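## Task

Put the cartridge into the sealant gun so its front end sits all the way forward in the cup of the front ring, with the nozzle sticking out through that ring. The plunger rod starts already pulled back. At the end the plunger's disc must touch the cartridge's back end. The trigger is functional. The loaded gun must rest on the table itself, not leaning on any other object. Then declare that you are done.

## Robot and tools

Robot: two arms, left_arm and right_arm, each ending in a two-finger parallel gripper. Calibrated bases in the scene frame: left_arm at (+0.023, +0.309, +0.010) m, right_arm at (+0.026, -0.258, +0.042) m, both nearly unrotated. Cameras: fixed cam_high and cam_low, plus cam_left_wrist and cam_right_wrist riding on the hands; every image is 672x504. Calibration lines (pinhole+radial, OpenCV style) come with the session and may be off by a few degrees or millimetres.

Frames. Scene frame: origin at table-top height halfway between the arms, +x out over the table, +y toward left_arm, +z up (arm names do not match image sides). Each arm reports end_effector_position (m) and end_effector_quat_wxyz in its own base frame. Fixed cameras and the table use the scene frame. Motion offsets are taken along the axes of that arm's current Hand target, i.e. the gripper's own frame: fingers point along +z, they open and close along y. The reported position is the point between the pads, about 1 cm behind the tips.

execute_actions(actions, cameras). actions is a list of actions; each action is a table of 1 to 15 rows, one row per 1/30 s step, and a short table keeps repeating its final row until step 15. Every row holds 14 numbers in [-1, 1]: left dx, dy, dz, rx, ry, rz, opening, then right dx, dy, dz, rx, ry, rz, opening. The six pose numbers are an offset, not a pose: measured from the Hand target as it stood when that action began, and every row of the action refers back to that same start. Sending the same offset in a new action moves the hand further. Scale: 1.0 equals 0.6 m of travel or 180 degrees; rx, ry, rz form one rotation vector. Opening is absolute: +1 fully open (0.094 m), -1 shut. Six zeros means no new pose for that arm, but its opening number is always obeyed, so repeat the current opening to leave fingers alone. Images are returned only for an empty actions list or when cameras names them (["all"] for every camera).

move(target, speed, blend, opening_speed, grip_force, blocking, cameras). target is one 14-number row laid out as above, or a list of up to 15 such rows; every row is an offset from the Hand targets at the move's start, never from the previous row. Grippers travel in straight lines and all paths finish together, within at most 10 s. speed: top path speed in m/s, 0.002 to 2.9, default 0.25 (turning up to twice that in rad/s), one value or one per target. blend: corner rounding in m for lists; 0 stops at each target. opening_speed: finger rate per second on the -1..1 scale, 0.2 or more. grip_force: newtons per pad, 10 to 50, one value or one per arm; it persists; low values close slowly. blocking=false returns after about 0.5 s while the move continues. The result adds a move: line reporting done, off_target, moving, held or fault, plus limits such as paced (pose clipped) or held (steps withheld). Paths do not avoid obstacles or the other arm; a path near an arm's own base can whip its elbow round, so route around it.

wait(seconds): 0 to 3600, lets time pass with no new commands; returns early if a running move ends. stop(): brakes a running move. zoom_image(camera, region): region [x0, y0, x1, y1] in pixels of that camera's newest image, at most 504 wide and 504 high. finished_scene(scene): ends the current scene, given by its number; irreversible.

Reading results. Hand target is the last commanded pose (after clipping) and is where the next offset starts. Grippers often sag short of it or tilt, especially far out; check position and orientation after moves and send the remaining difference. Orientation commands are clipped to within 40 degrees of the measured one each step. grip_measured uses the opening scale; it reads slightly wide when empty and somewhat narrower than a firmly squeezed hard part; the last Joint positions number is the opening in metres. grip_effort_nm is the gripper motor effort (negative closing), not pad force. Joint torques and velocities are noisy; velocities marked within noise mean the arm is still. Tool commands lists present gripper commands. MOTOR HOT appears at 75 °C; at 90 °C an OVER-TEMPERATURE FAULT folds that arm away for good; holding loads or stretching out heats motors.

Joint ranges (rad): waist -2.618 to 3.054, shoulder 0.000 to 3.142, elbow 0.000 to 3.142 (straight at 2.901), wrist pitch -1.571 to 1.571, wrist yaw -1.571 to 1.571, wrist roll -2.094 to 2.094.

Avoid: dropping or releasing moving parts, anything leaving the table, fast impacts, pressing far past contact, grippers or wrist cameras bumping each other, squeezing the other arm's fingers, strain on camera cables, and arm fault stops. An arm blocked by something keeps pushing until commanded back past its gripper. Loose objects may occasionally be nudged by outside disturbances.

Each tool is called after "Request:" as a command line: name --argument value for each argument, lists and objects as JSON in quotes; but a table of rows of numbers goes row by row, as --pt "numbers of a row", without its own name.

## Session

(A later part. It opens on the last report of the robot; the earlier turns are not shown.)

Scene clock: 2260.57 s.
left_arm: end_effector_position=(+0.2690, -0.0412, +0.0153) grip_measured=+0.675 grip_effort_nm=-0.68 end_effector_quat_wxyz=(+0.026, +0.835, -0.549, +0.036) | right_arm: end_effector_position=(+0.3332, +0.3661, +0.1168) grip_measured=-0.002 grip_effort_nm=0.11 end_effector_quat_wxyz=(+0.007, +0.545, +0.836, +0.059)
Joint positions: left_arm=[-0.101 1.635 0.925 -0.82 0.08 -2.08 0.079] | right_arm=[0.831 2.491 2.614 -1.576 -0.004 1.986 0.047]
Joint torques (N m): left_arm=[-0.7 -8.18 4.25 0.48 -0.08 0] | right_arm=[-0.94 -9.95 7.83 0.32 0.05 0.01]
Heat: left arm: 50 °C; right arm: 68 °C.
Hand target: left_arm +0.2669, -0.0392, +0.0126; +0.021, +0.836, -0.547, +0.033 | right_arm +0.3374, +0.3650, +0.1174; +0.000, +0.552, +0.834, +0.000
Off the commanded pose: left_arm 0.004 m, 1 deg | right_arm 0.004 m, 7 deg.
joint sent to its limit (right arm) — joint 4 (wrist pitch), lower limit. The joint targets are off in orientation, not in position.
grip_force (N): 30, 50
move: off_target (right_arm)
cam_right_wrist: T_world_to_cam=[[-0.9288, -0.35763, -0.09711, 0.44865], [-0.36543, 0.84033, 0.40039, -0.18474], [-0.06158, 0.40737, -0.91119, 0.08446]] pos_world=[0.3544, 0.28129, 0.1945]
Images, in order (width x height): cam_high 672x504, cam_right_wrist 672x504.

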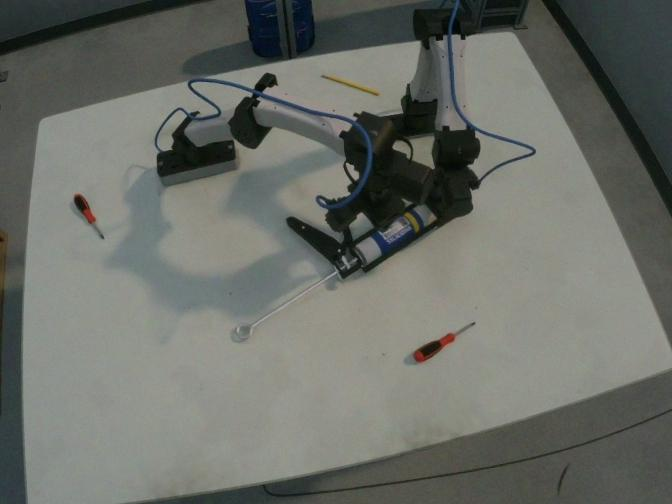

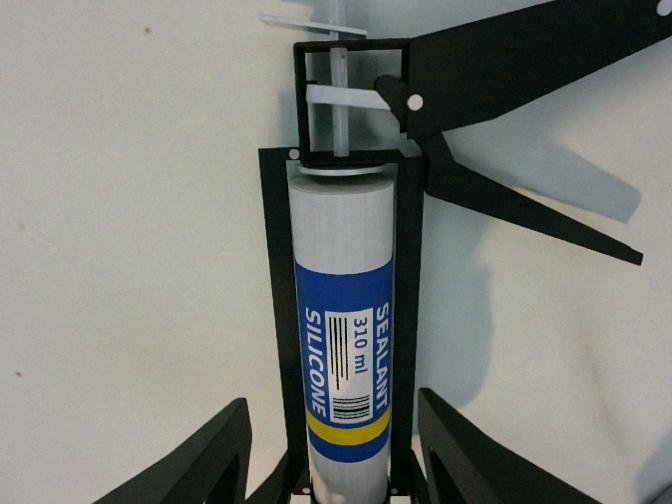

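Request:
move --target '[0,0,0,0,0,0,1.0,-0.224,-0.325,0,-0.2696,-0.1952,-0.552,0.0]' --speed 0.3

Request:
move --target '[0,0,-0.18,0,0,0,1.0,0.0872,0.012,0.1065,0,0,0,0.0]' --speed 0.15 --cameras '["cam_right_wrist","cam_left_wrist","cam_high"]'

Request:
zoom_image --camera "cam_left_wrist" --region '[250, 150, 450, 350]'

Scene clock: 2318.80 s.
left_arm: end_effector_position=(+0.2692, -0.0413, +0.0153) grip_measured=+0.998 grip_effort_nm=0.07 end_effector_quat_wxyz=(+0.026, +0.835, -0.549, +0.037) | right_arm: end_effector_position=(+0.2085, +0.1638, +0.1140) grip_measured=-0.002 grip_effort_nm=0.11 end_effector_quat_wxyz=(+0.402, -0.312, +0.848, +0.149)
Joint positions: left_arm=[-0.101 1.635 0.925 -0.819 0.08 -2.08 0.094] | right_arm=[0.623 0.72 0.414 -0.379 -0.065 -0.051 0.047]
Joint torques (N m): left_arm=[-0.55 -8.38 4.01 0.47 -0.15 -0.06] | right_arm=[-1.1 -1.03 6.58 1.91 -0.19 -0.13]
Heat: left arm: 50 °C; right arm: 63 °C.
Hand target: left_arm +0.2669, -0.0392, +0.0126; +0.021, +0.836, -0.547, +0.033 | right_arm +0.2103, +0.1652, +0.1172; +0.410, -0.313, +0.843, +0.154
Off the commanded pose: left_arm 0.004 m, 1 deg | right_arm 0.004 m, 1 deg.
grip_force (N): 30, 50
move: done

Scene clock: 2320.87 s.
left_arm: end_effector_position=(+0.2596, -0.0352, +0.1111) grip_measured=+0.998 grip_effort_nm=0.07 end_effector_quat_wxyz=(+0.031, +0.837, -0.545, +0.027) | right_arm: end_effector_position=(+0.2163, +0.1801, +0.0339) grip_measured=-0.002 grip_effort_nm=0.11 end_effector_quat_wxyz=(+0.399, -0.316, +0.847, +0.153)
Joint positions: left_arm=[-0.081 1.516 1.202 -1.239 0.08 -2.07 0.094] | right_arm=[0.668 1.045 0.165 0.192 -0.044 -0.026 0.047]
Joint torques (N m): left_arm=[0.47 -8.61 8.58 0.16 -0.12 0.11] | right_arm=[0.28 -1.1 5.49 2.05 0.07 -0.01]
Heat: left arm: 50 °C; right arm: 62 °C.
Hand target: left_arm +0.2634, -0.0315, +0.1203; +0.021, +0.836, -0.547, +0.033 | right_arm +0.2191, +0.1827, +0.0367; +0.410, -0.313, +0.843, +0.154
Off the commanded pose: left_arm 0.011 m, 1 deg | right_arm 0.005 m, 1 deg.
grip_force (N): 30, 50
move: off_target (left_arm)
cam_left_wrist: T_world_to_cam=[[0.93733, 0.34736, -0.02754, -0.22987], [0.32727, -0.85047, 0.41182, -0.11418], [0.11963, -0.39502, -0.91085, 0.16403]] pos_world=[0.2332, 0.04754, 0.1901]
cam_right_wrist: T_world_to_cam=[[0.63119, -0.77468, -0.03847, 0.00126], [-0.68302, -0.53164, -0.50084, 0.30841], [0.36753, 0.3424, -0.86469, -0.00526]] pos_world=[0.21179, 0.16674, 0.14997]
Images, in order (width x height): cam_high 672x504, cam_left_wrist 672x504, cam_right_wrist 672x504.

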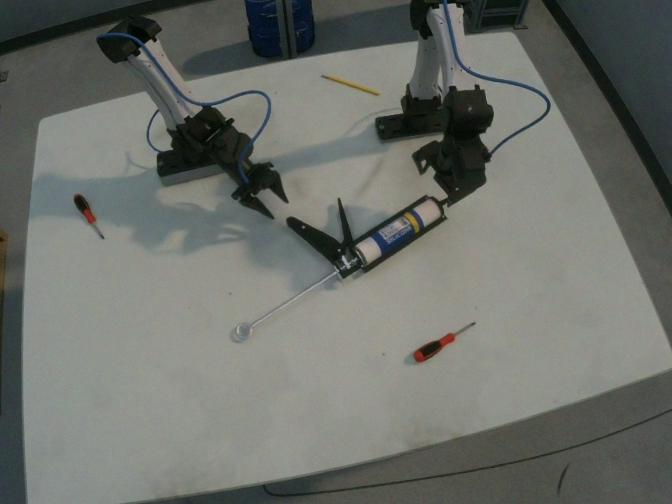

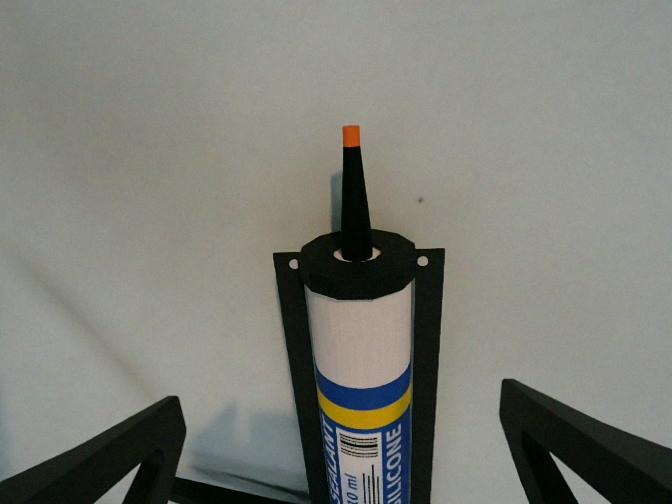

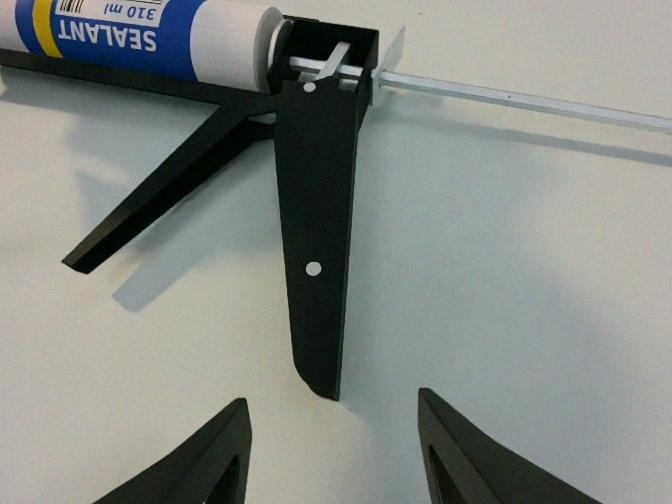

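Scaled by 2.520.

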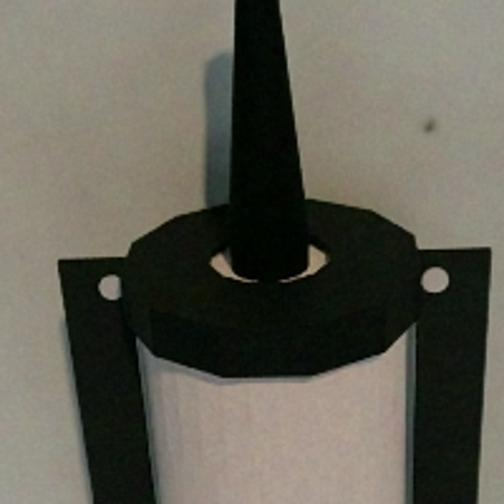

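Request:
move --target '[0,0,-0.05,0,0,0,0.3,-0.031,0.008,0.1137,0,0,0,0.0]' --speed 0.12 --cameras '["cam_right_wrist"]'

Scene clock: 2329.90 s.
left_arm: end_effector_position=(+0.2598, -0.0331, +0.1406) grip_measured=+0.302 grip_effort_nm=-0.11 end_effector_quat_wxyz=(+0.031, +0.837, -0.545, +0.026) | right_arm: end_effector_position=(+0.2556, +0.2197, -0.0007) grip_measured=-0.002 grip_effort_nm=0.11 end_effector_quat_wxyz=(+0.390, -0.318, +0.851, +0.149)
Joint positions: left_arm=[-0.073 1.516 1.319 -1.358 0.08 -2.062 0.061] | right_arm=[0.702 1.569 0.297 0.562 -0.016 -0.005 0.047]
Joint torques (N m): left_arm=[0.24 -8.55 8.43 0.11 -0.14 0.17] | right_arm=[0.28 -3.29 6.31 2.02 0.08 -0.01]
Heat: left arm: 49 °C; right arm: 59 °C.
Hand target: left_arm +0.2625, -0.0294, +0.1502; +0.021, +0.836, -0.547, +0.033 | right_arm +0.2652, +0.2290, +0.0094; +0.410, -0.313, +0.843, +0.154
Off the commanded pose: left_arm 0.011 m, 1 deg | right_arm 0.017 m, 3 deg.
grip_force (N): 30, 50
move: off_target (left_arm, right_arm)
cam_right_wrist: T_world_to_cam=[[0.63019, -0.77558, -0.03657, 0.00623], [-0.69137, -0.53909, -0.48103, 0.34277], [0.35336, 0.32842, -0.87594, -0.05644]] pos_world=[0.253, 0.20815, 0.11567]

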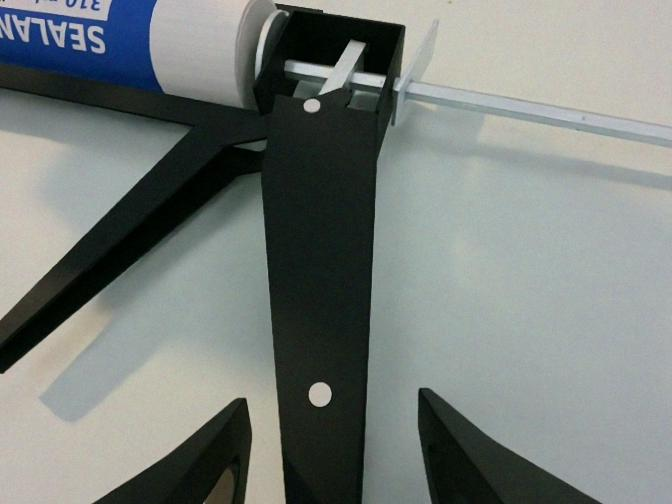

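Request:
move --target '[0,0,0,0,0,0,0.3,0,0,-0.002,0,0,0,-0.62]' --opening_speed 0.5

Request:
move --target '[0.27,0.185,0.033,0,0,0.406,-0.9,0,0,0,0,0,0,-0.62]' --speed 0.2 --cameras '["cam_left_wrist","cam_high","cam_right_wrist"]'

Scene clock: 2354.70 s.
left_arm: end_effector_position=(+0.2598, -0.0331, +0.1406) grip_measured=+0.302 grip_effort_nm=-0.11 end_effector_quat_wxyz=(+0.031, +0.837, -0.545, +0.026) | right_arm: end_effector_position=(+0.2553, +0.2200, -0.0007) grip_measured=-0.552 grip_effort_nm=-0.97 end_effector_quat_wxyz=(+0.390, -0.318, +0.851, +0.149)
Joint positions: left_arm=[-0.073 1.516 1.319 -1.358 0.08 -2.062 0.061] | right_arm=[0.703 1.569 0.297 0.562 -0.015 -0.005 0.021]
Joint torques (N m): left_arm=[0.28 -8.53 8.66 0.11 -0.06 0.09] | right_arm=[0.16 -3.81 6.08 1.97 0.07 -0.01]
Heat: left arm: 49 °C; right arm: 53 °C.
Hand target: left_arm +0.2625, -0.0294, +0.1502; +0.021, +0.836, -0.547, +0.033 | right_arm +0.2645, +0.2283, +0.0100; +0.410, -0.313, +0.843, +0.154
Off the commanded pose: left_arm 0.011 m, 1 deg | right_arm 0.016 m, 3 deg.
grip_force (N): 30, 50
move: off_target (right_arm)

Scene clock: 2358.63 s.
left_arm: end_effector_position=(+0.2176, -0.2171, +0.1399) grip_measured=-0.898 grip_effort_nm=-0.11 end_effector_quat_wxyz=(-0.009, -0.354, +0.935, -0.031) | right_arm: end_effector_position=(+0.2553, +0.2200, -0.0007) grip_measured=-0.554 grip_effort_nm=-1.03 end_effector_quat_wxyz=(+0.390, -0.318, +0.851, +0.149)
Joint positions: left_arm=[-0.76 1.66 1.463 -1.326 0.043 -1.485 0.005] | right_arm=[0.703 1.569 0.297 0.562 -0.015 -0.005 0.021]
Joint torques (N m): left_arm=[-0.61 -7.61 8.87 0.53 -0.16 0.09] | right_arm=[0.14 -3.81 6.09 1.98 0.07 -0.01]
Heat: left arm: 49 °C; right arm: 53 °C.
Hand target: left_arm +0.2260, -0.2233, +0.1429; +0.003, -0.346, +0.937, -0.039 | right_arm +0.2645, +0.2283, +0.0100; +0.410, -0.313, +0.843, +0.154
Off the commanded pose: left_arm 0.011 m, 2 deg | right_arm 0.016 m, 3 deg.
grip_force (N): 30, 50
move: off_target (left_arm)
cam_left_wrist: T_world_to_cam=[[0.61538, -0.78698, 0.04435, -0.31288], [-0.74172, -0.55911, 0.37047, 0.03458], [-0.26676, -0.26087, -0.92779, 0.23898]] pos_world=[0.28194, -0.16455, 0.22279]
cam_right_wrist: T_world_to_cam=[[0.63069, -0.77519, -0.03639, 0.00642], [-0.69097, -0.53959, -0.48104, 0.34273], [0.35326, 0.32853, -0.87594, -0.05643]] pos_world=[0.2527, 0.20845, 0.11567]
Images, in order (width x height): cam_high 672x504, cam_left_wrist 672x504, cam_right_wrist 672x504.

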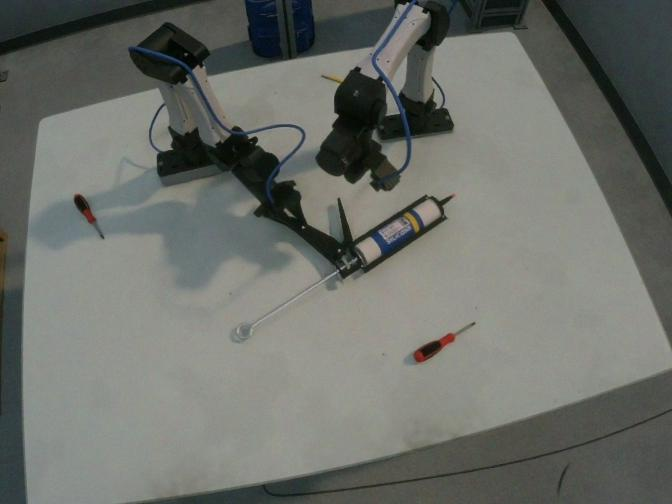

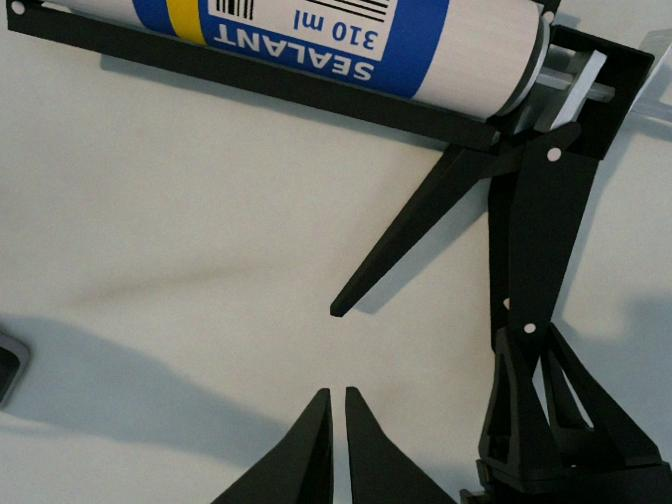

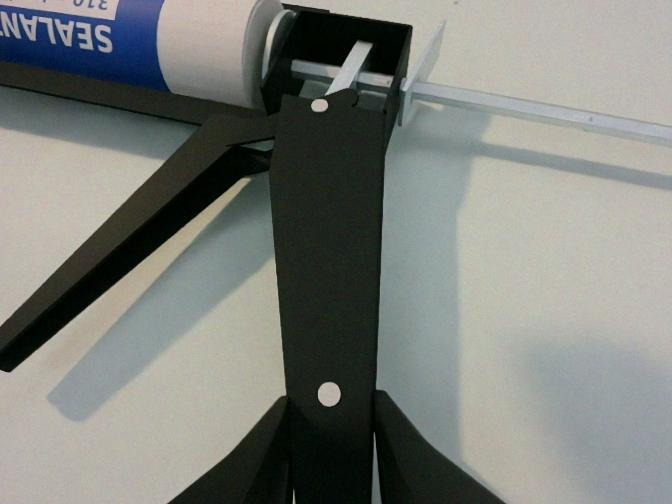

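Request:
move --target '[0,0,0.205,0,0,0,-0.9,0,0,0,0,0,0,-0.62]' --speed 0.15 --cameras '["cam_left_wrist"]'

Scene clock: 2372.43 s.
left_arm: end_effector_position=(+0.2287, -0.2303, +0.0282) grip_measured=-0.898 grip_effort_nm=-0.10 end_effector_quat_wxyz=(-0.003, -0.350, +0.936, -0.039) | right_arm: end_effector_position=(+0.2555, +0.2199, -0.0006) grip_measured=-0.554 grip_effort_nm=-1.03 end_effector_quat_wxyz=(+0.390, -0.318, +0.851, +0.149)
Joint positions: left_arm=[-0.768 1.779 1.147 -0.871 0.039 -1.484 0.005] | right_arm=[0.703 1.569 0.297 0.562 -0.014 -0.005 0.021]
Joint torques (N m): left_arm=[-0.8 -8.47 4.36 0.82 -0.13 0.03] | right_arm=[0.14 -3.82 6.08 1.97 0.05 -0.01]
Heat: left arm: 50 °C; right arm: 51 °C.
Hand target: left_arm +0.2301, -0.2319, +0.0203; +0.003, -0.346, +0.937, -0.039 | right_arm +0.2645, +0.2283, +0.0101; +0.410, -0.313, +0.843, +0.154
Off the commanded pose: left_arm 0.008 m, 1 deg | right_arm 0.016 m, 3 deg.
grip_force (N): 30, 50
move: done
cam_left_wrist: T_world_to_cam=[[0.60799, -0.79139, 0.06369, -0.32492], [-0.75268, -0.54901, 0.3634, 0.08188], [-0.25262, -0.26888, -0.92946, 0.12995]] pos_world=[0.292, -0.17724, 0.11172]

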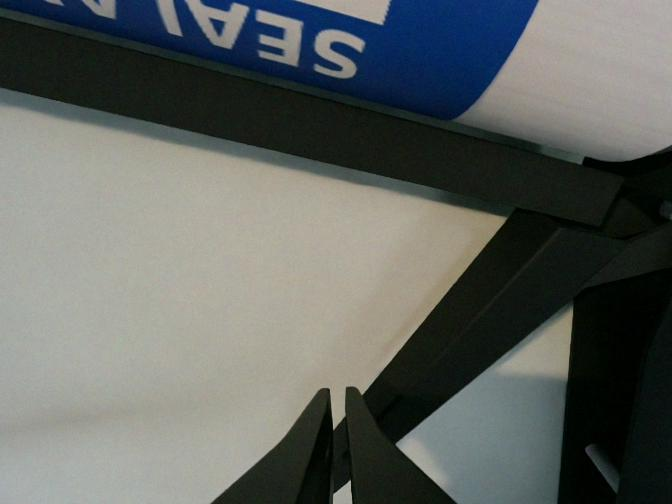

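Request:
move --pt "0 0 -0.04 0 0 0 -0.9 0 0 0 0 0 0 -0.62" --pt "-0.006 0.029 -0.04 0 0 0 -0.9 0 0 0 0 0 0 -0.62" --speed 0.15 --cameras '["cam_left_wrist"]'

Request:
move --target '[0,0,0.052,0,0,0,-0.9,0,0,0,0,0,0,-0.62]' --speed 0.1 --cameras '["cam_left_wrist"]'

Scene clock: 2381.20 s.
left_arm: end_effector_position=(+0.2216, -0.2208, +0.0420) grip_measured=-0.898 grip_effort_nm=-0.10 end_effector_quat_wxyz=(-0.001, -0.349, +0.936, -0.041) | right_arm: end_effector_position=(+0.2555, +0.2199, -0.0006) grip_measured=-0.554 grip_effort_nm=-1.03 end_effector_quat_wxyz=(+0.390, -0.318, +0.851, +0.149)
Joint positions: left_arm=[-0.762 1.713 1.126 -0.911 0.038 -1.477 0.005] | right_arm=[0.703 1.569 0.297 0.562 -0.014 -0.005 0.021]
Joint torques (N m): left_arm=[0.23 -11.19 4.31 0.48 -0.16 0.12] | right_arm=[0.14 -3.81 6.11 1.98 0.05 -0.01]
Heat: left arm: 50 °C; right arm: 50 °C.
Hand target: left_arm +0.2207, -0.2147, +0.0428; +0.003, -0.346, +0.937, -0.039 | right_arm +0.2645, +0.2283, +0.0101; +0.410, -0.313, +0.843, +0.154
Off the commanded pose: left_arm 0.006 m, 1 deg | right_arm 0.016 m, 3 deg.
grip_force (N): 30, 50
move: done
cam_left_wrist: T_world_to_cam=[[0.60625, -0.79232, 0.06841, -0.31395], [-0.75521, -0.54662, 0.36176, 0.07784], [-0.24924, -0.27098, -0.92976, 0.1423]] pos_world=[0.28459, -0.16764, 0.12563]

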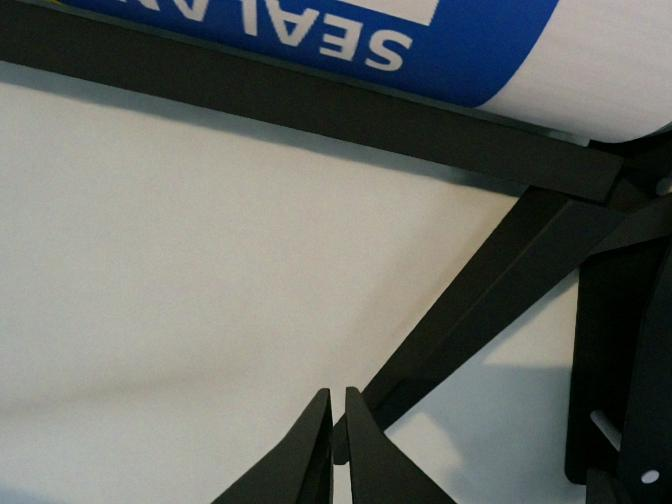

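Scene clock: 2382.30 s.
left_arm: end_effector_position=(+0.2213, -0.2205, +0.0195) grip_measured=-0.898 grip_effort_nm=-0.10 end_effector_quat_wxyz=(+0.001, -0.348, +0.936, -0.046) | right_arm: end_effector_position=(+0.2555, +0.2199, -0.0006) grip_measured=-0.554 grip_effort_nm=-1.03 end_effector_quat_wxyz=(+0.390, -0.318, +0.851, +0.149)
Joint positions: left_arm=[-0.762 1.736 1.056 -0.807 0.038 -1.476 0.005] | right_arm=[0.703 1.569 0.297 0.562 -0.014 -0.005 0.021]
Joint torques (N m): left_arm=[-0.06 -8.09 4.36 0.72 -0.12 0.08] | right_arm=[0.14 -3.81 6.12 1.97 0.06 -0.01]
Heat: left arm: 50 °C; right arm: 50 °C.
Hand target: left_arm +0.2217, -0.2169, +0.0117; +0.003, -0.346, +0.937, -0.039 | right_arm +0.2645, +0.2283, +0.0101; +0.410, -0.313, +0.843, +0.154
Off the commanded pose: left_arm 0.009 m, 1 deg | right_arm 0.016 m, 3 deg.
grip_force (N): 30, 50
move: done
cam_left_wrist: T_world_to_cam=[[0.60538, -0.79202, 0.07889, -0.312], [-0.75821, -0.54369, 0.3599, 0.08726], [-0.24216, -0.27769, -0.92965, 0.11826]] pos_world=[0.28368, -0.16683, 0.10314]

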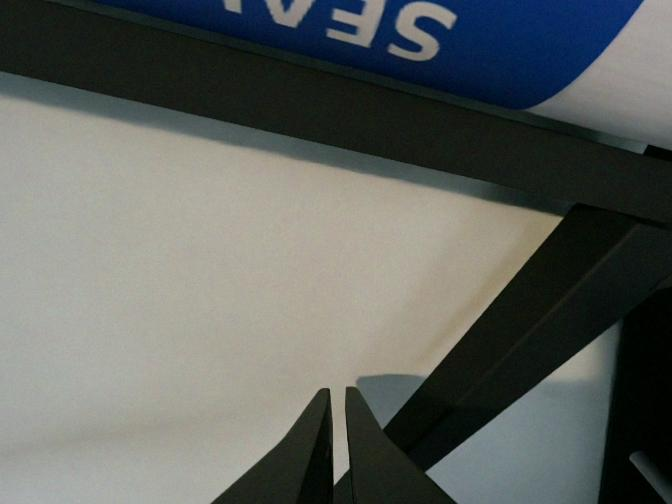

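Request:
move --target '[0.02,-0.024,0,0,0,0,-0.9,0,0,0,0,0,0,-0.62]' --speed 0.06 --cameras '["cam_left_wrist","cam_right_wrist"]'

Scene clock: 2387.97 s.
left_arm: end_effector_position=(+0.2153, -0.2286, +0.0113) grip_measured=-0.898 grip_effort_nm=-0.10 end_effector_quat_wxyz=(-0.004, -0.342, +0.939, -0.034) | right_arm: end_effector_position=(+0.2555, +0.2198, -0.0006) grip_measured=-0.555 grip_effort_nm=-1.03 end_effector_quat_wxyz=(+0.390, -0.318, +0.851, +0.149)
Joint positions: left_arm=[-0.795 1.777 1.072 -0.807 0.036 -1.495 0.005] | right_arm=[0.703 1.569 0.297 0.562 -0.013 -0.005 0.021]
Joint torques (N m): left_arm=[-1.11 -7.97 8.09 0.45 -0.1 -0.17] | right_arm=[0.14 -3.81 6.09 1.97 0.05 -0.01]
Heat: left arm: 49 °C; right arm: 50 °C.
Hand target: left_arm +0.2219, -0.2356, +0.0131; +0.003, -0.346, +0.937, -0.039 | right_arm +0.2645, +0.2283, +0.0101; +0.410, -0.313, +0.843, +0.154
Off the commanded pose: left_arm 0.010 m, 1 deg | right_arm 0.016 m, 3 deg.
grip_force (N): 30, 50
move: done
cam_left_wrist: T_world_to_cam=[[0.59515, -0.80185, 0.05331, -0.31389], [-0.75947, -0.53953, 0.36346, 0.08249], [-0.26268, -0.2568, -0.93008, 0.11617]] pos_world=[0.27997, -0.17736, 0.0948]
cam_right_wrist: T_world_to_cam=[[0.6299, -0.77587, -0.03539, 0.00651], [-0.69107, -0.53909, -0.48145, 0.34272], [0.35446, 0.32773, -0.87576, -0.05659]] pos_world=[0.2528, 0.20835, 0.11567]

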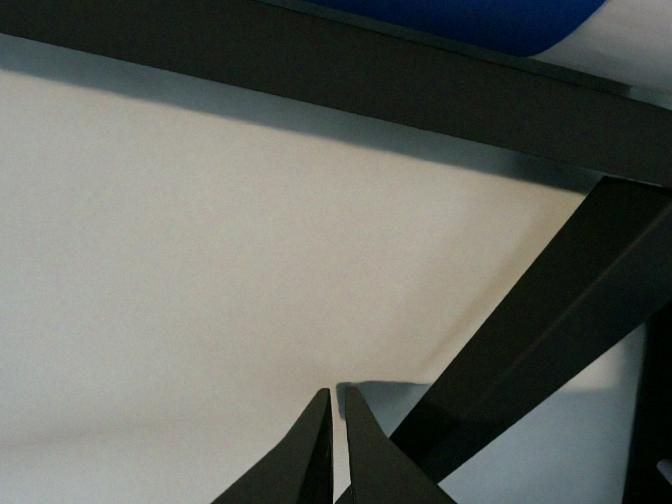

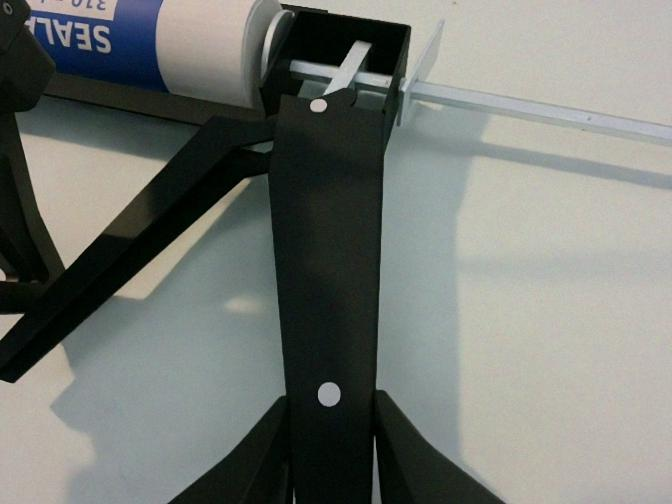

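Request:
move --target '[0.022,-0.025,-0.006,0,0,0,-0.9,0,0,0,0,0,0,-0.62]' --speed 0.06 --cameras '["cam_left_wrist","cam_right_wrist"]'

Scene clock: 2394.33 s.
left_arm: end_effector_position=(+0.2143, -0.2437, +0.0155) grip_measured=-0.899 grip_effort_nm=-0.10 end_effector_quat_wxyz=(-0.004, -0.343, +0.939, -0.026) | right_arm: end_effector_position=(+0.2556, +0.2197, -0.0006) grip_measured=-0.555 grip_effort_nm=-1.03 end_effector_quat_wxyz=(+0.390, -0.318, +0.851, +0.148)
Joint positions: left_arm=[-0.835 1.817 1.142 -0.85 0.027 -1.537 0.005] | right_arm=[0.703 1.569 0.297 0.562 -0.013 -0.005 0.021]
Joint torques (N m): left_arm=[-1.36 -8.76 8.5 0.53 -0.1 -0.23] | right_arm=[0.17 -3.79 6.09 1.97 0.04 -0.01]
Heat: left arm: 50 °C; right arm: 49 °C.
Hand target: left_arm +0.2215, -0.2554, +0.0181; +0.003, -0.346, +0.937, -0.039 | right_arm +0.2645, +0.2283, +0.0101; +0.410, -0.313, +0.843, +0.154
Off the commanded pose: left_arm 0.014 m, 2 deg | right_arm 0.016 m, 3 deg.
grip_force (N): 30, 50
move: off_target (left_arm)
cam_left_wrist: T_world_to_cam=[[0.59772, -0.80079, 0.03829, -0.32561], [-0.75615, -0.54725, 0.35882, 0.06954], [-0.26638, -0.24343, -0.93262, 0.12004]] pos_world=[0.27918, -0.19347, 0.09947]
cam_right_wrist: T_world_to_cam=[[0.62938, -0.77632, -0.03488, 0.00653], [-0.6913, -0.53883, -0.48142, 0.34273], [0.35494, 0.3271, -0.8758, -0.05658]] pos_world=[0.2529, 0.20825, 0.11567]

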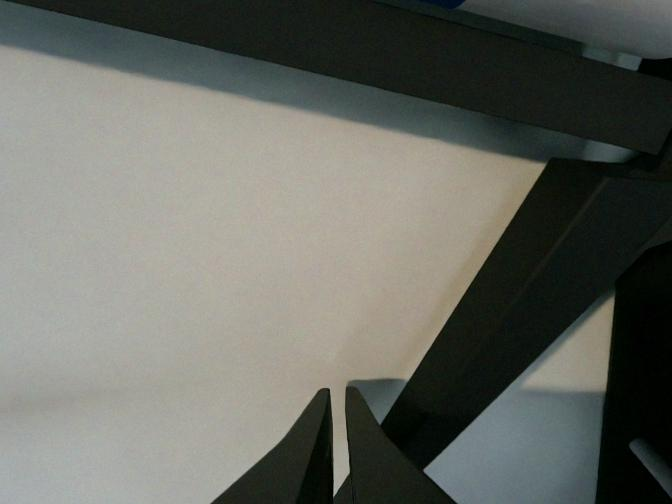

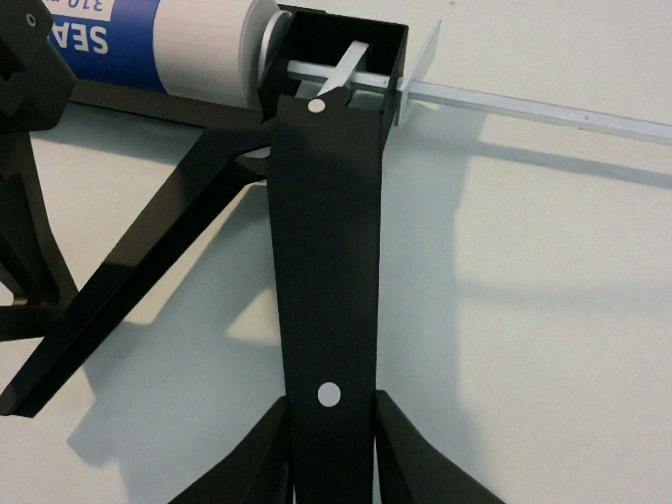

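Request:
zoom_image --camera "cam_right_wrist" --region '[220, 0, 420, 140]'

Request:
move --target '[0.026,-0.022,0,0,0,0,-0.9,0,0,0,0,0,0,-0.62]' --speed 0.06 --cameras '["cam_left_wrist","cam_right_wrist"]'

Request:
zoom_image --camera "cam_right_wrist" --region '[220, 0, 420, 140]'

Scaled by 2.520.

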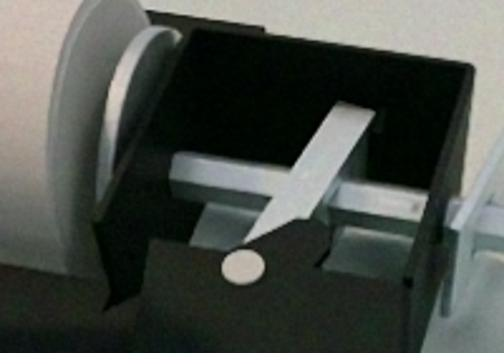

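Scene clock: 2398.93 s.
left_arm: end_effector_position=(+0.2137, -0.2435, +0.0156) grip_measured=-0.899 grip_effort_nm=-0.09 end_effector_quat_wxyz=(-0.004, -0.344, +0.939, -0.024) | right_arm: end_effector_position=(+0.2556, +0.2197, -0.0006) grip_measured=-0.555 grip_effort_nm=-1.03 end_effector_quat_wxyz=(+0.390, -0.318, +0.851, +0.148)
Joint positions: left_arm=[-0.837 1.818 1.144 -0.854 0.025 -1.54 0.005] | right_arm=[0.703 1.569 0.297 0.562 -0.013 -0.005 0.021]
Joint torques (N m): left_arm=[-0.21 -10.47 5.49 0.41 0.02 0.01] | right_arm=[0.16 -3.81 6.11 1.97 0.05 -0.01]
Heat: left arm: 50 °C; right arm: 49 °C.
Hand target: left_arm +0.2142, -0.2438, +0.0155; -0.004, -0.344, +0.939, -0.026 (not the last commanded pose) | right_arm +0.2645, +0.2283, +0.0101; +0.410, -0.313, +0.843, +0.154
Off the commanded pose: left_arm 0.032 m, 2 deg | right_arm 0.016 m, 3 deg.
grip_force (N): 30, 50
move: held (left_arm; a check stopped the path); limits=held
pose unreachable (left arm): on one or more control steps of this call, first in action 0 (counted from 0), this arm could not follow its commanded pose, so it was not sent that pose on those steps. It may still have moved: this result reports where it is.
cause: moving toward the commanded pose would bring a part of the arm too close to another arm (this arm's wrist (the part past joint 4) and the right arm's wrist camera, at the place that arm is still heading or pushing toward).
cam_left_wrist: T_world_to_cam=[[0.59845, -0.8004, 0.03493, -0.32528], [-0.75548, -0.54928, 0.35714, 0.06853], [-0.26667, -0.24012, -0.9334, 0.12092]] pos_world=[0.27868, -0.19368, 0.09976]
cam_right_wrist: T_world_to_cam=[[0.62938, -0.77632, -0.03488, 0.00653], [-0.6913, -0.53883, -0.48142, 0.34273], [0.35494, 0.3271, -0.8758, -0.05658]] pos_world=[0.2529, 0.20825, 0.11567]

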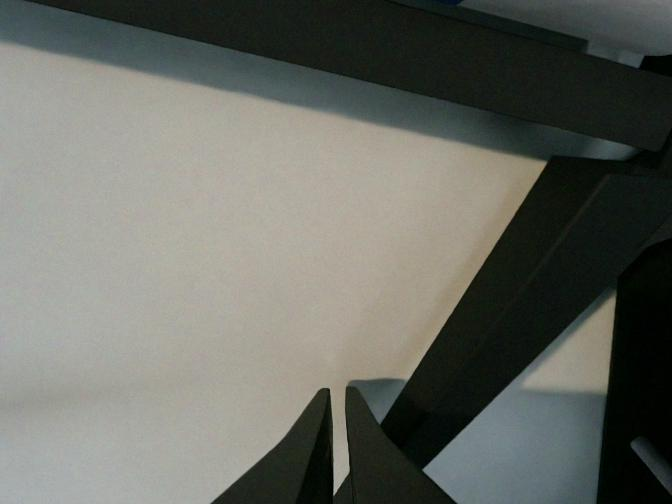

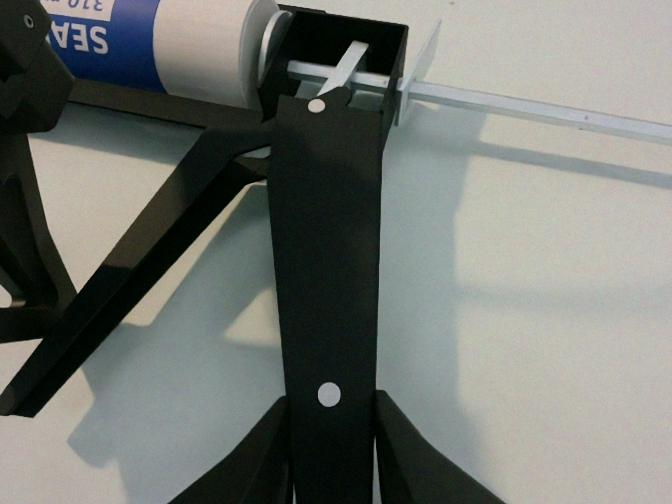

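Scaled by 2.520.

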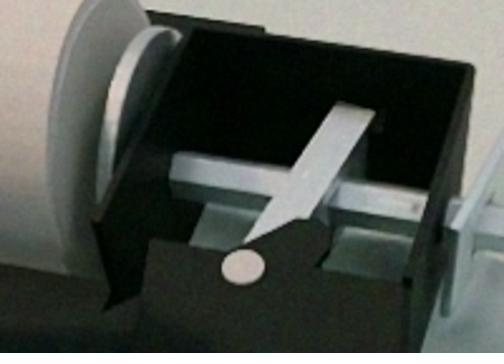

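Request:
move --target '[0,0,0,0.127,0.108,0,-0.9,0,0,0,0,0,0,-0.62]' --speed 0.2 --cameras '["cam_left_wrist","cam_right_wrist"]'

Scene clock: 2418.27 s.
left_arm: end_effector_position=(+0.2114, -0.2419, +0.0113) grip_measured=-0.899 grip_effort_nm=-0.10 end_effector_quat_wxyz=(-0.101, -0.338, +0.901, -0.250) | right_arm: end_effector_position=(+0.2556, +0.2197, -0.0006) grip_measured=-0.555 grip_effort_nm=-1.03 end_effector_quat_wxyz=(+0.390, -0.318, +0.851, +0.148)
Joint positions: left_arm=[-0.617 1.62 0.757 -0.38 0.446 -1.41 0.005] | right_arm=[0.703 1.569 0.297 0.562 -0.013 -0.005 0.021]
Joint torques (N m): left_arm=[0.09 -10.04 4.37 1.28 0.23 0.18] | right_arm=[0.14 -3.79 6.09 1.97 0.05 -0.01]
Heat: left arm: 52 °C; right arm: 48 °C.
Hand target: left_arm +0.2142, -0.2438, +0.0156; -0.093, -0.329, +0.901, -0.268 | right_arm +0.2645, +0.2283, +0.0101; +0.410, -0.313, +0.843, +0.154
Off the commanded pose: left_arm 0.005 m, 2 deg | right_arm 0.016 m, 3 deg.
grip_force (N): 30, 50
move: done
cam_left_wrist: T_world_to_cam=[[0.61388, -0.68305, 0.39572, -0.30131], [-0.73671, -0.31565, 0.59802, 0.11898], [-0.28357, -0.65864, -0.69698, 0.01632]] pos_world=[0.27725, -0.1575, 0.05946]
cam_right_wrist: T_world_to_cam=[[0.62938, -0.77632, -0.03488, 0.00653], [-0.6913, -0.53883, -0.48142, 0.34273], [0.35494, 0.3271, -0.8758, -0.05658]] pos_world=[0.2529, 0.20825, 0.11567]

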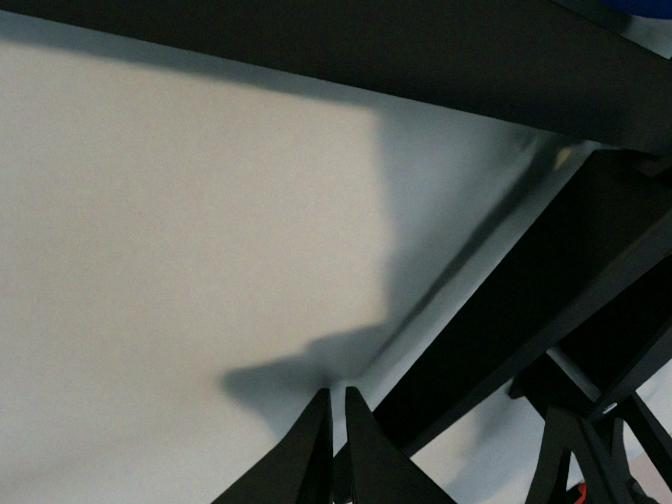

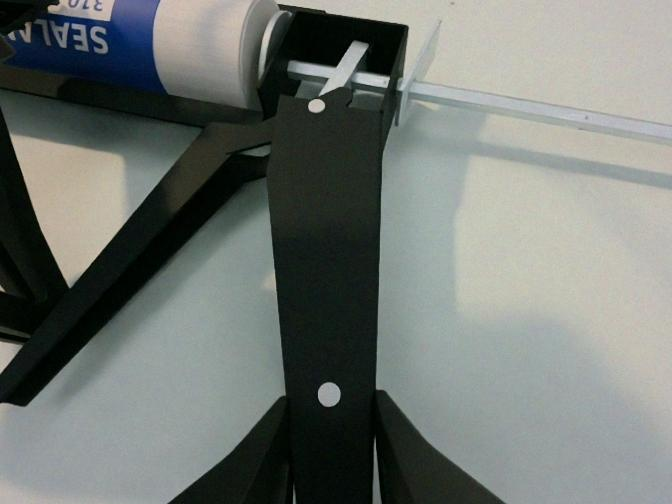

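Request:
move --target '[0.0198,-0.0338,0.017,0,0,0,-0.9,0,0,0,0,0,0,-0.62]' --speed 0.06 --cameras '["cam_left_wrist","cam_right_wrist"]'

Request:
zoom_image --camera "cam_right_wrist" --region '[220, 0, 420, 140]'

Scene clock: 2430.30 s.
left_arm: end_effector_position=(+0.2052, -0.2525, +0.0103) grip_measured=-0.899 grip_effort_nm=-0.09 end_effector_quat_wxyz=(-0.103, -0.336, +0.904, -0.243) | right_arm: end_effector_position=(+0.2556, +0.2197, -0.0006) grip_measured=-0.555 grip_effort_nm=-1.03 end_effector_quat_wxyz=(+0.390, -0.318, +0.851, +0.148)
Joint positions: left_arm=[-0.664 1.634 0.772 -0.378 0.428 -1.45 0.005] | right_arm=[0.703 1.569 0.297 0.562 -0.013 -0.005 0.021]
Joint torques (N m): left_arm=[-1.48 -6.95 8.81 1.34 0.16 -0.09] | right_arm=[0.13 -3.79 6.08 1.97 0.04 -0.01]
Heat: left arm: 53 °C; right arm: 48 °C.
Hand target: left_arm +0.2182, -0.2689, +0.0196; -0.093, -0.329, +0.901, -0.268 | right_arm +0.2645, +0.2283, +0.0101; +0.410, -0.313, +0.843, +0.154
Off the commanded pose: left_arm 0.023 m, 3 deg | right_arm 0.016 m, 3 deg.
grip_force (N): 30, 50
move: off_target (left_arm)
cam_left_wrist: T_world_to_cam=[[0.61157, -0.69274, 0.38221, -0.30626], [-0.73435, -0.31722, 0.60009, 0.11088], [-0.29446, -0.64767, -0.70272, 0.01198]] pos_world=[0.27225, -0.16923, 0.05894]
cam_right_wrist: T_world_to_cam=[[0.62938, -0.77632, -0.03488, 0.00653], [-0.6913, -0.53883, -0.48142, 0.34273], [0.35494, 0.3271, -0.8758, -0.05658]] pos_world=[0.2529, 0.20825, 0.11567]

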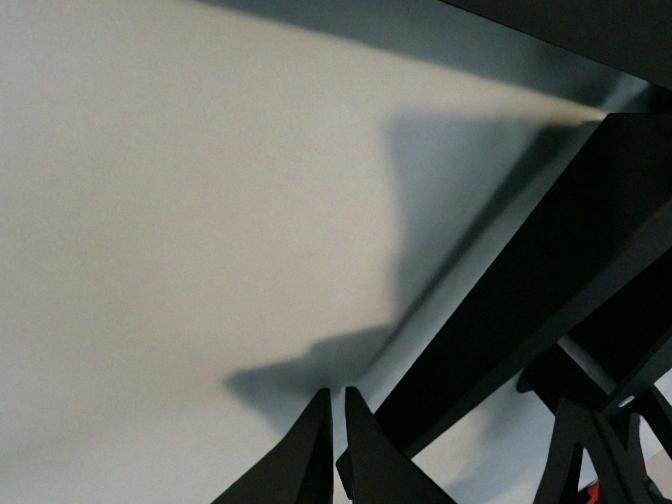

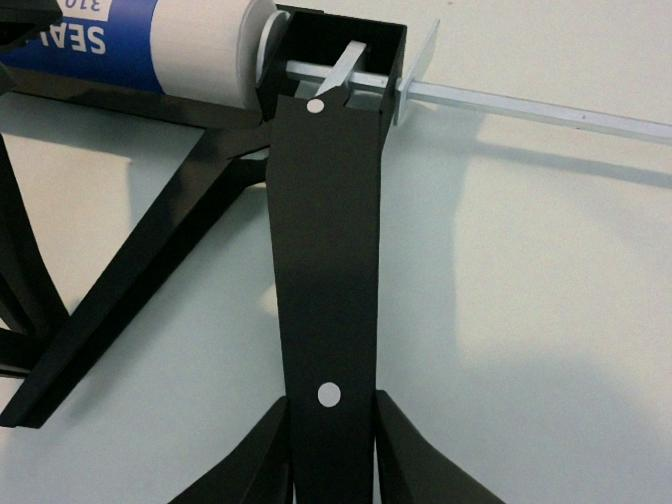

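Scaled by 2.520.

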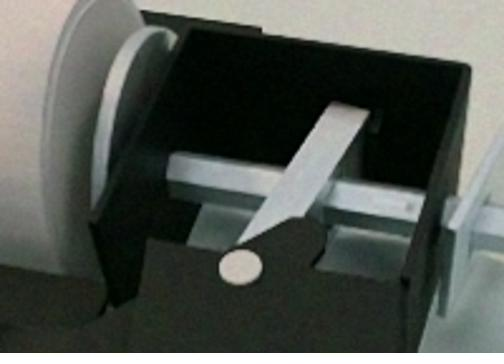

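Request:
move --pt "-0.0226 0.0267 -0.0227 0 0 0 -0.9 0 0 0 0 0 0 -0.62" --pt "-0.0418 0.0107 -0.0225 0 0 0 -0.9 0 0 0 0 0 0 -0.62" --speed 0.08 --cameras '["cam_left_wrist"]'

Scene clock: 2448.27 s.
left_arm: end_effector_position=(+0.2237, -0.2392, +0.0163) grip_measured=-0.899 grip_effort_nm=-0.09 end_effector_quat_wxyz=(-0.098, -0.338, +0.900, -0.258) | right_arm: end_effector_position=(+0.2556, +0.2197, -0.0006) grip_measured=-0.555 grip_effort_nm=-1.03 end_effector_quat_wxyz=(+0.390, -0.318, +0.851, +0.148)
Joint positions: left_arm=[-0.58 1.632 0.788 -0.398 0.462 -1.376 0.005] | right_arm=[0.703 1.569 0.297 0.562 -0.013 -0.005 0.021]
Joint torques (N m): left_arm=[0.39 -6.46 8.08 1.11 0.25 0.32] | right_arm=[0.16 -3.79 6.09 1.98 0.04 -0.01]
Heat: left arm: 50 °C; right arm: 47 °C.
Hand target: left_arm +0.2331, -0.2438, +0.0196; -0.093, -0.329, +0.901, -0.268 | right_arm +0.2645, +0.2283, +0.0101; +0.410, -0.313, +0.843, +0.154
Off the commanded pose: left_arm 0.011 m, 2 deg | right_arm 0.016 m, 3 deg.
grip_force (N): 30, 50
move: off_target (left_arm)
cam_left_wrist: T_world_to_cam=[[0.61145, -0.67601, 0.41126, -0.30701], [-0.74211, -0.30955, 0.59452, 0.12864], [-0.2746, -0.66872, -0.69095, 0.02055]] pos_world=[0.28883, -0.15398, 0.06398]

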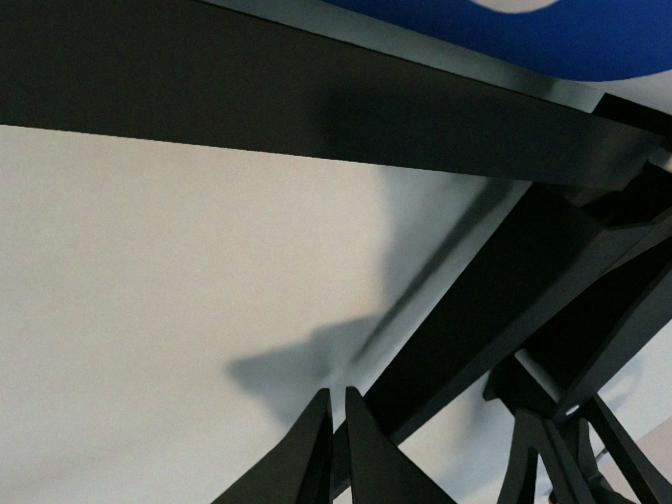

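Request:
move --target '[0.028,-0.044,0.0275,0,0,0,-0.9,0,0,0,0,0,0,-0.62]' --speed 0.06 --cameras '["cam_left_wrist","cam_right_wrist"]'

Request:
zoom_image --camera "cam_right_wrist" --region '[220, 0, 420, 140]'

Scene clock: 2456.33 s.
left_arm: end_effector_position=(+0.2232, -0.2608, +0.0140) grip_measured=-0.899 grip_effort_nm=-0.09 end_effector_quat_wxyz=(-0.105, -0.338, +0.904, -0.241) | right_arm: end_effector_position=(+0.2563, +0.2189, -0.0006) grip_measured=-0.555 grip_effort_nm=-1.03 end_effector_quat_wxyz=(+0.391, -0.317, +0.852, +0.146)
Joint positions: left_arm=[-0.648 1.699 0.866 -0.42 0.433 -1.435 0.005] | right_arm=[0.703 1.569 0.297 0.562 -0.007 -0.005 0.021]
Joint torques (N m): left_arm=[-1.73 -7.46 9.05 1.37 0.29 -0.09] | right_arm=[0.16 -3.79 6.09 1.97 -0.02 -0.02]
Heat: left arm: 49 °C; right arm: 47 °C.
Hand target: left_arm +0.2373, -0.2788, +0.0227; -0.093, -0.329, +0.901, -0.268 | right_arm +0.2645, +0.2283, +0.0101; +0.410, -0.313, +0.843, +0.154
Off the commanded pose: left_arm 0.024 m, 4 deg | right_arm 0.016 m, 3 deg.
grip_force (N): 30, 50
move: off_target (left_arm)
cam_left_wrist: T_world_to_cam=[[0.6148, -0.6932, 0.37616, -0.32518], [-0.73036, -0.3204, 0.60325, 0.11743], [-0.29766, -0.64561, -0.70327, 0.01572]] pos_world=[0.29037, -0.17764, 0.06253]
cam_right_wrist: T_world_to_cam=[[0.62616, -0.77907, -0.03114, 0.00699], [-0.69241, -0.53726, -0.48158, 0.34269], [0.35846, 0.32311, -0.87585, -0.0566]] pos_world=[0.25319, 0.20785, 0.11568]

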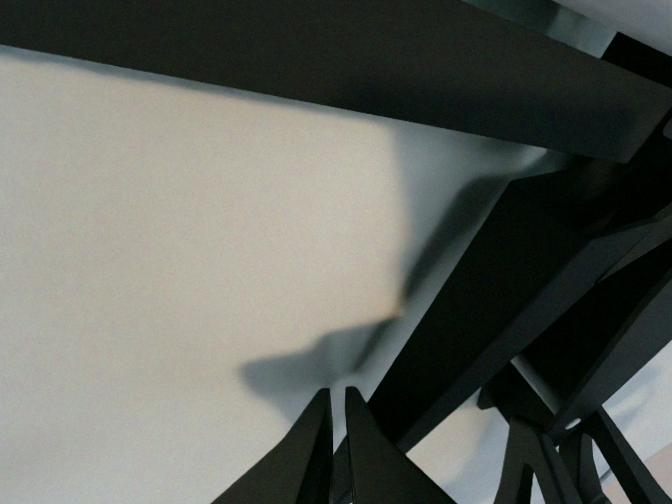

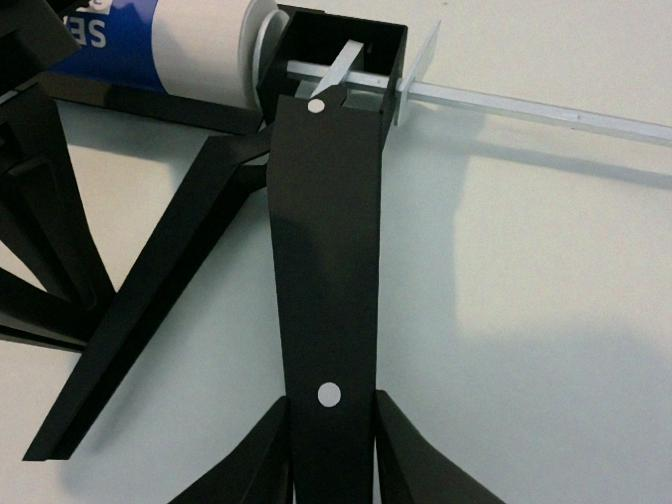

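Scaled by 2.520.

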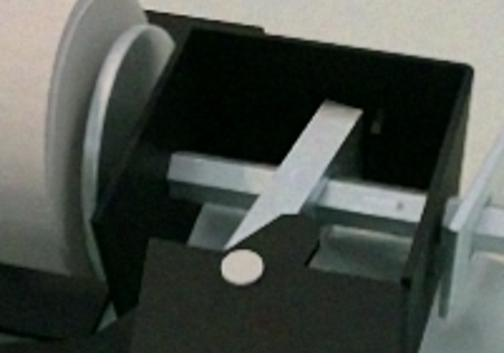

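Request:
move --target '[0.0198,-0.034,0.02,0,0,0,-0.9,0,0,0,0,0,0,-0.62]' --speed 0.06 --cameras '["cam_left_wrist","cam_right_wrist"]'

Request:
zoom_image --camera "cam_right_wrist" --region '[220, 0, 420, 140]'

Scene clock: 2462.87 s.
left_arm: end_effector_position=(+0.2256, -0.2822, +0.0142) grip_measured=-0.899 grip_effort_nm=-0.08 end_effector_quat_wxyz=(-0.106, -0.340, +0.905, -0.232) | right_arm: end_effector_position=(+0.2569, +0.2182, -0.0006) grip_measured=-0.555 grip_effort_nm=-1.03 end_effector_quat_wxyz=(+0.392, -0.315, +0.852, +0.143)
Joint positions: left_arm=[-0.704 1.756 0.941 -0.432 0.408 -1.491 0.005] | right_arm=[0.703 1.569 0.297 0.562 -0.002 -0.005 0.021]
Joint torques (N m): left_arm=[-1.76 -8.1 9.46 1.61 0.24 -0.15] | right_arm=[0.16 -3.81 6.09 1.97 -0.06 -0.01]
Heat: left arm: 49 °C; right arm: 47 °C.
Hand target: left_arm +0.2415, -0.3047, +0.0253; -0.093, -0.329, +0.901, -0.268 | right_arm +0.2645, +0.2283, +0.0101; +0.410, -0.313, +0.843, +0.154
Off the commanded pose: left_arm 0.030 m, 5 deg | right_arm 0.017 m, 3 deg.
grip_force (N): 30, 50
move: off_target (left_arm)
cam_left_wrist: T_world_to_cam=[[0.61883, -0.69862, 0.35914, -0.34368], [-0.72473, -0.33141, 0.6041, 0.10777], [-0.30301, -0.63411, -0.7114, 0.00728]] pos_world=[0.29298, -0.19977, 0.0635]
cam_right_wrist: T_world_to_cam=[[0.62305, -0.78169, -0.02772, 0.00743], [-0.69351, -0.53569, -0.48174, 0.3427], [0.36173, 0.31937, -0.87587, -0.05653]] pos_world=[0.25349, 0.20745, 0.11578]

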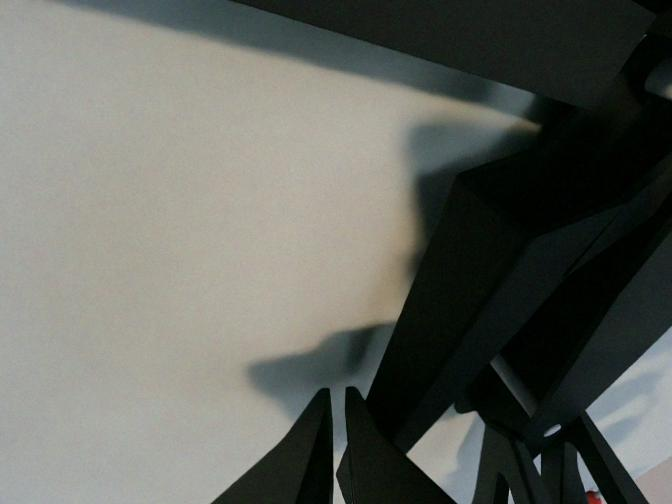

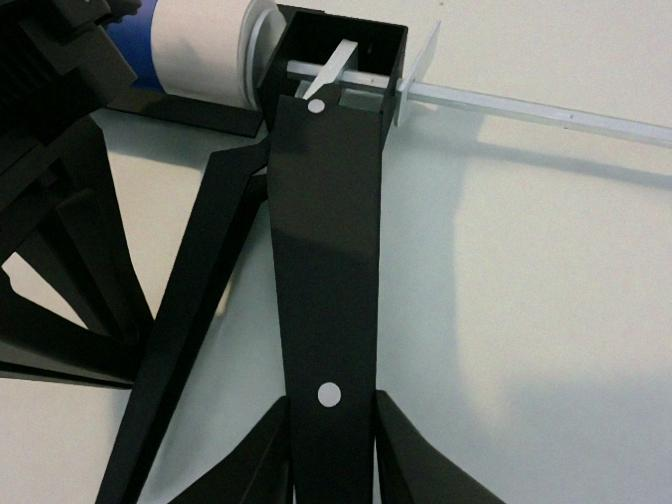

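Scaled by 2.520.

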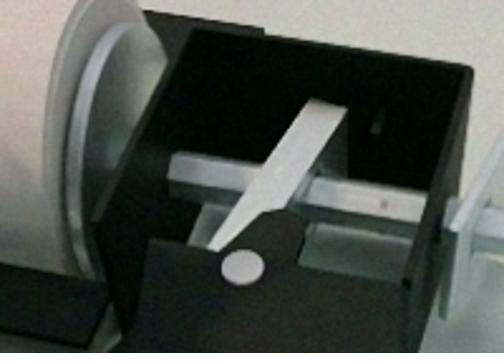

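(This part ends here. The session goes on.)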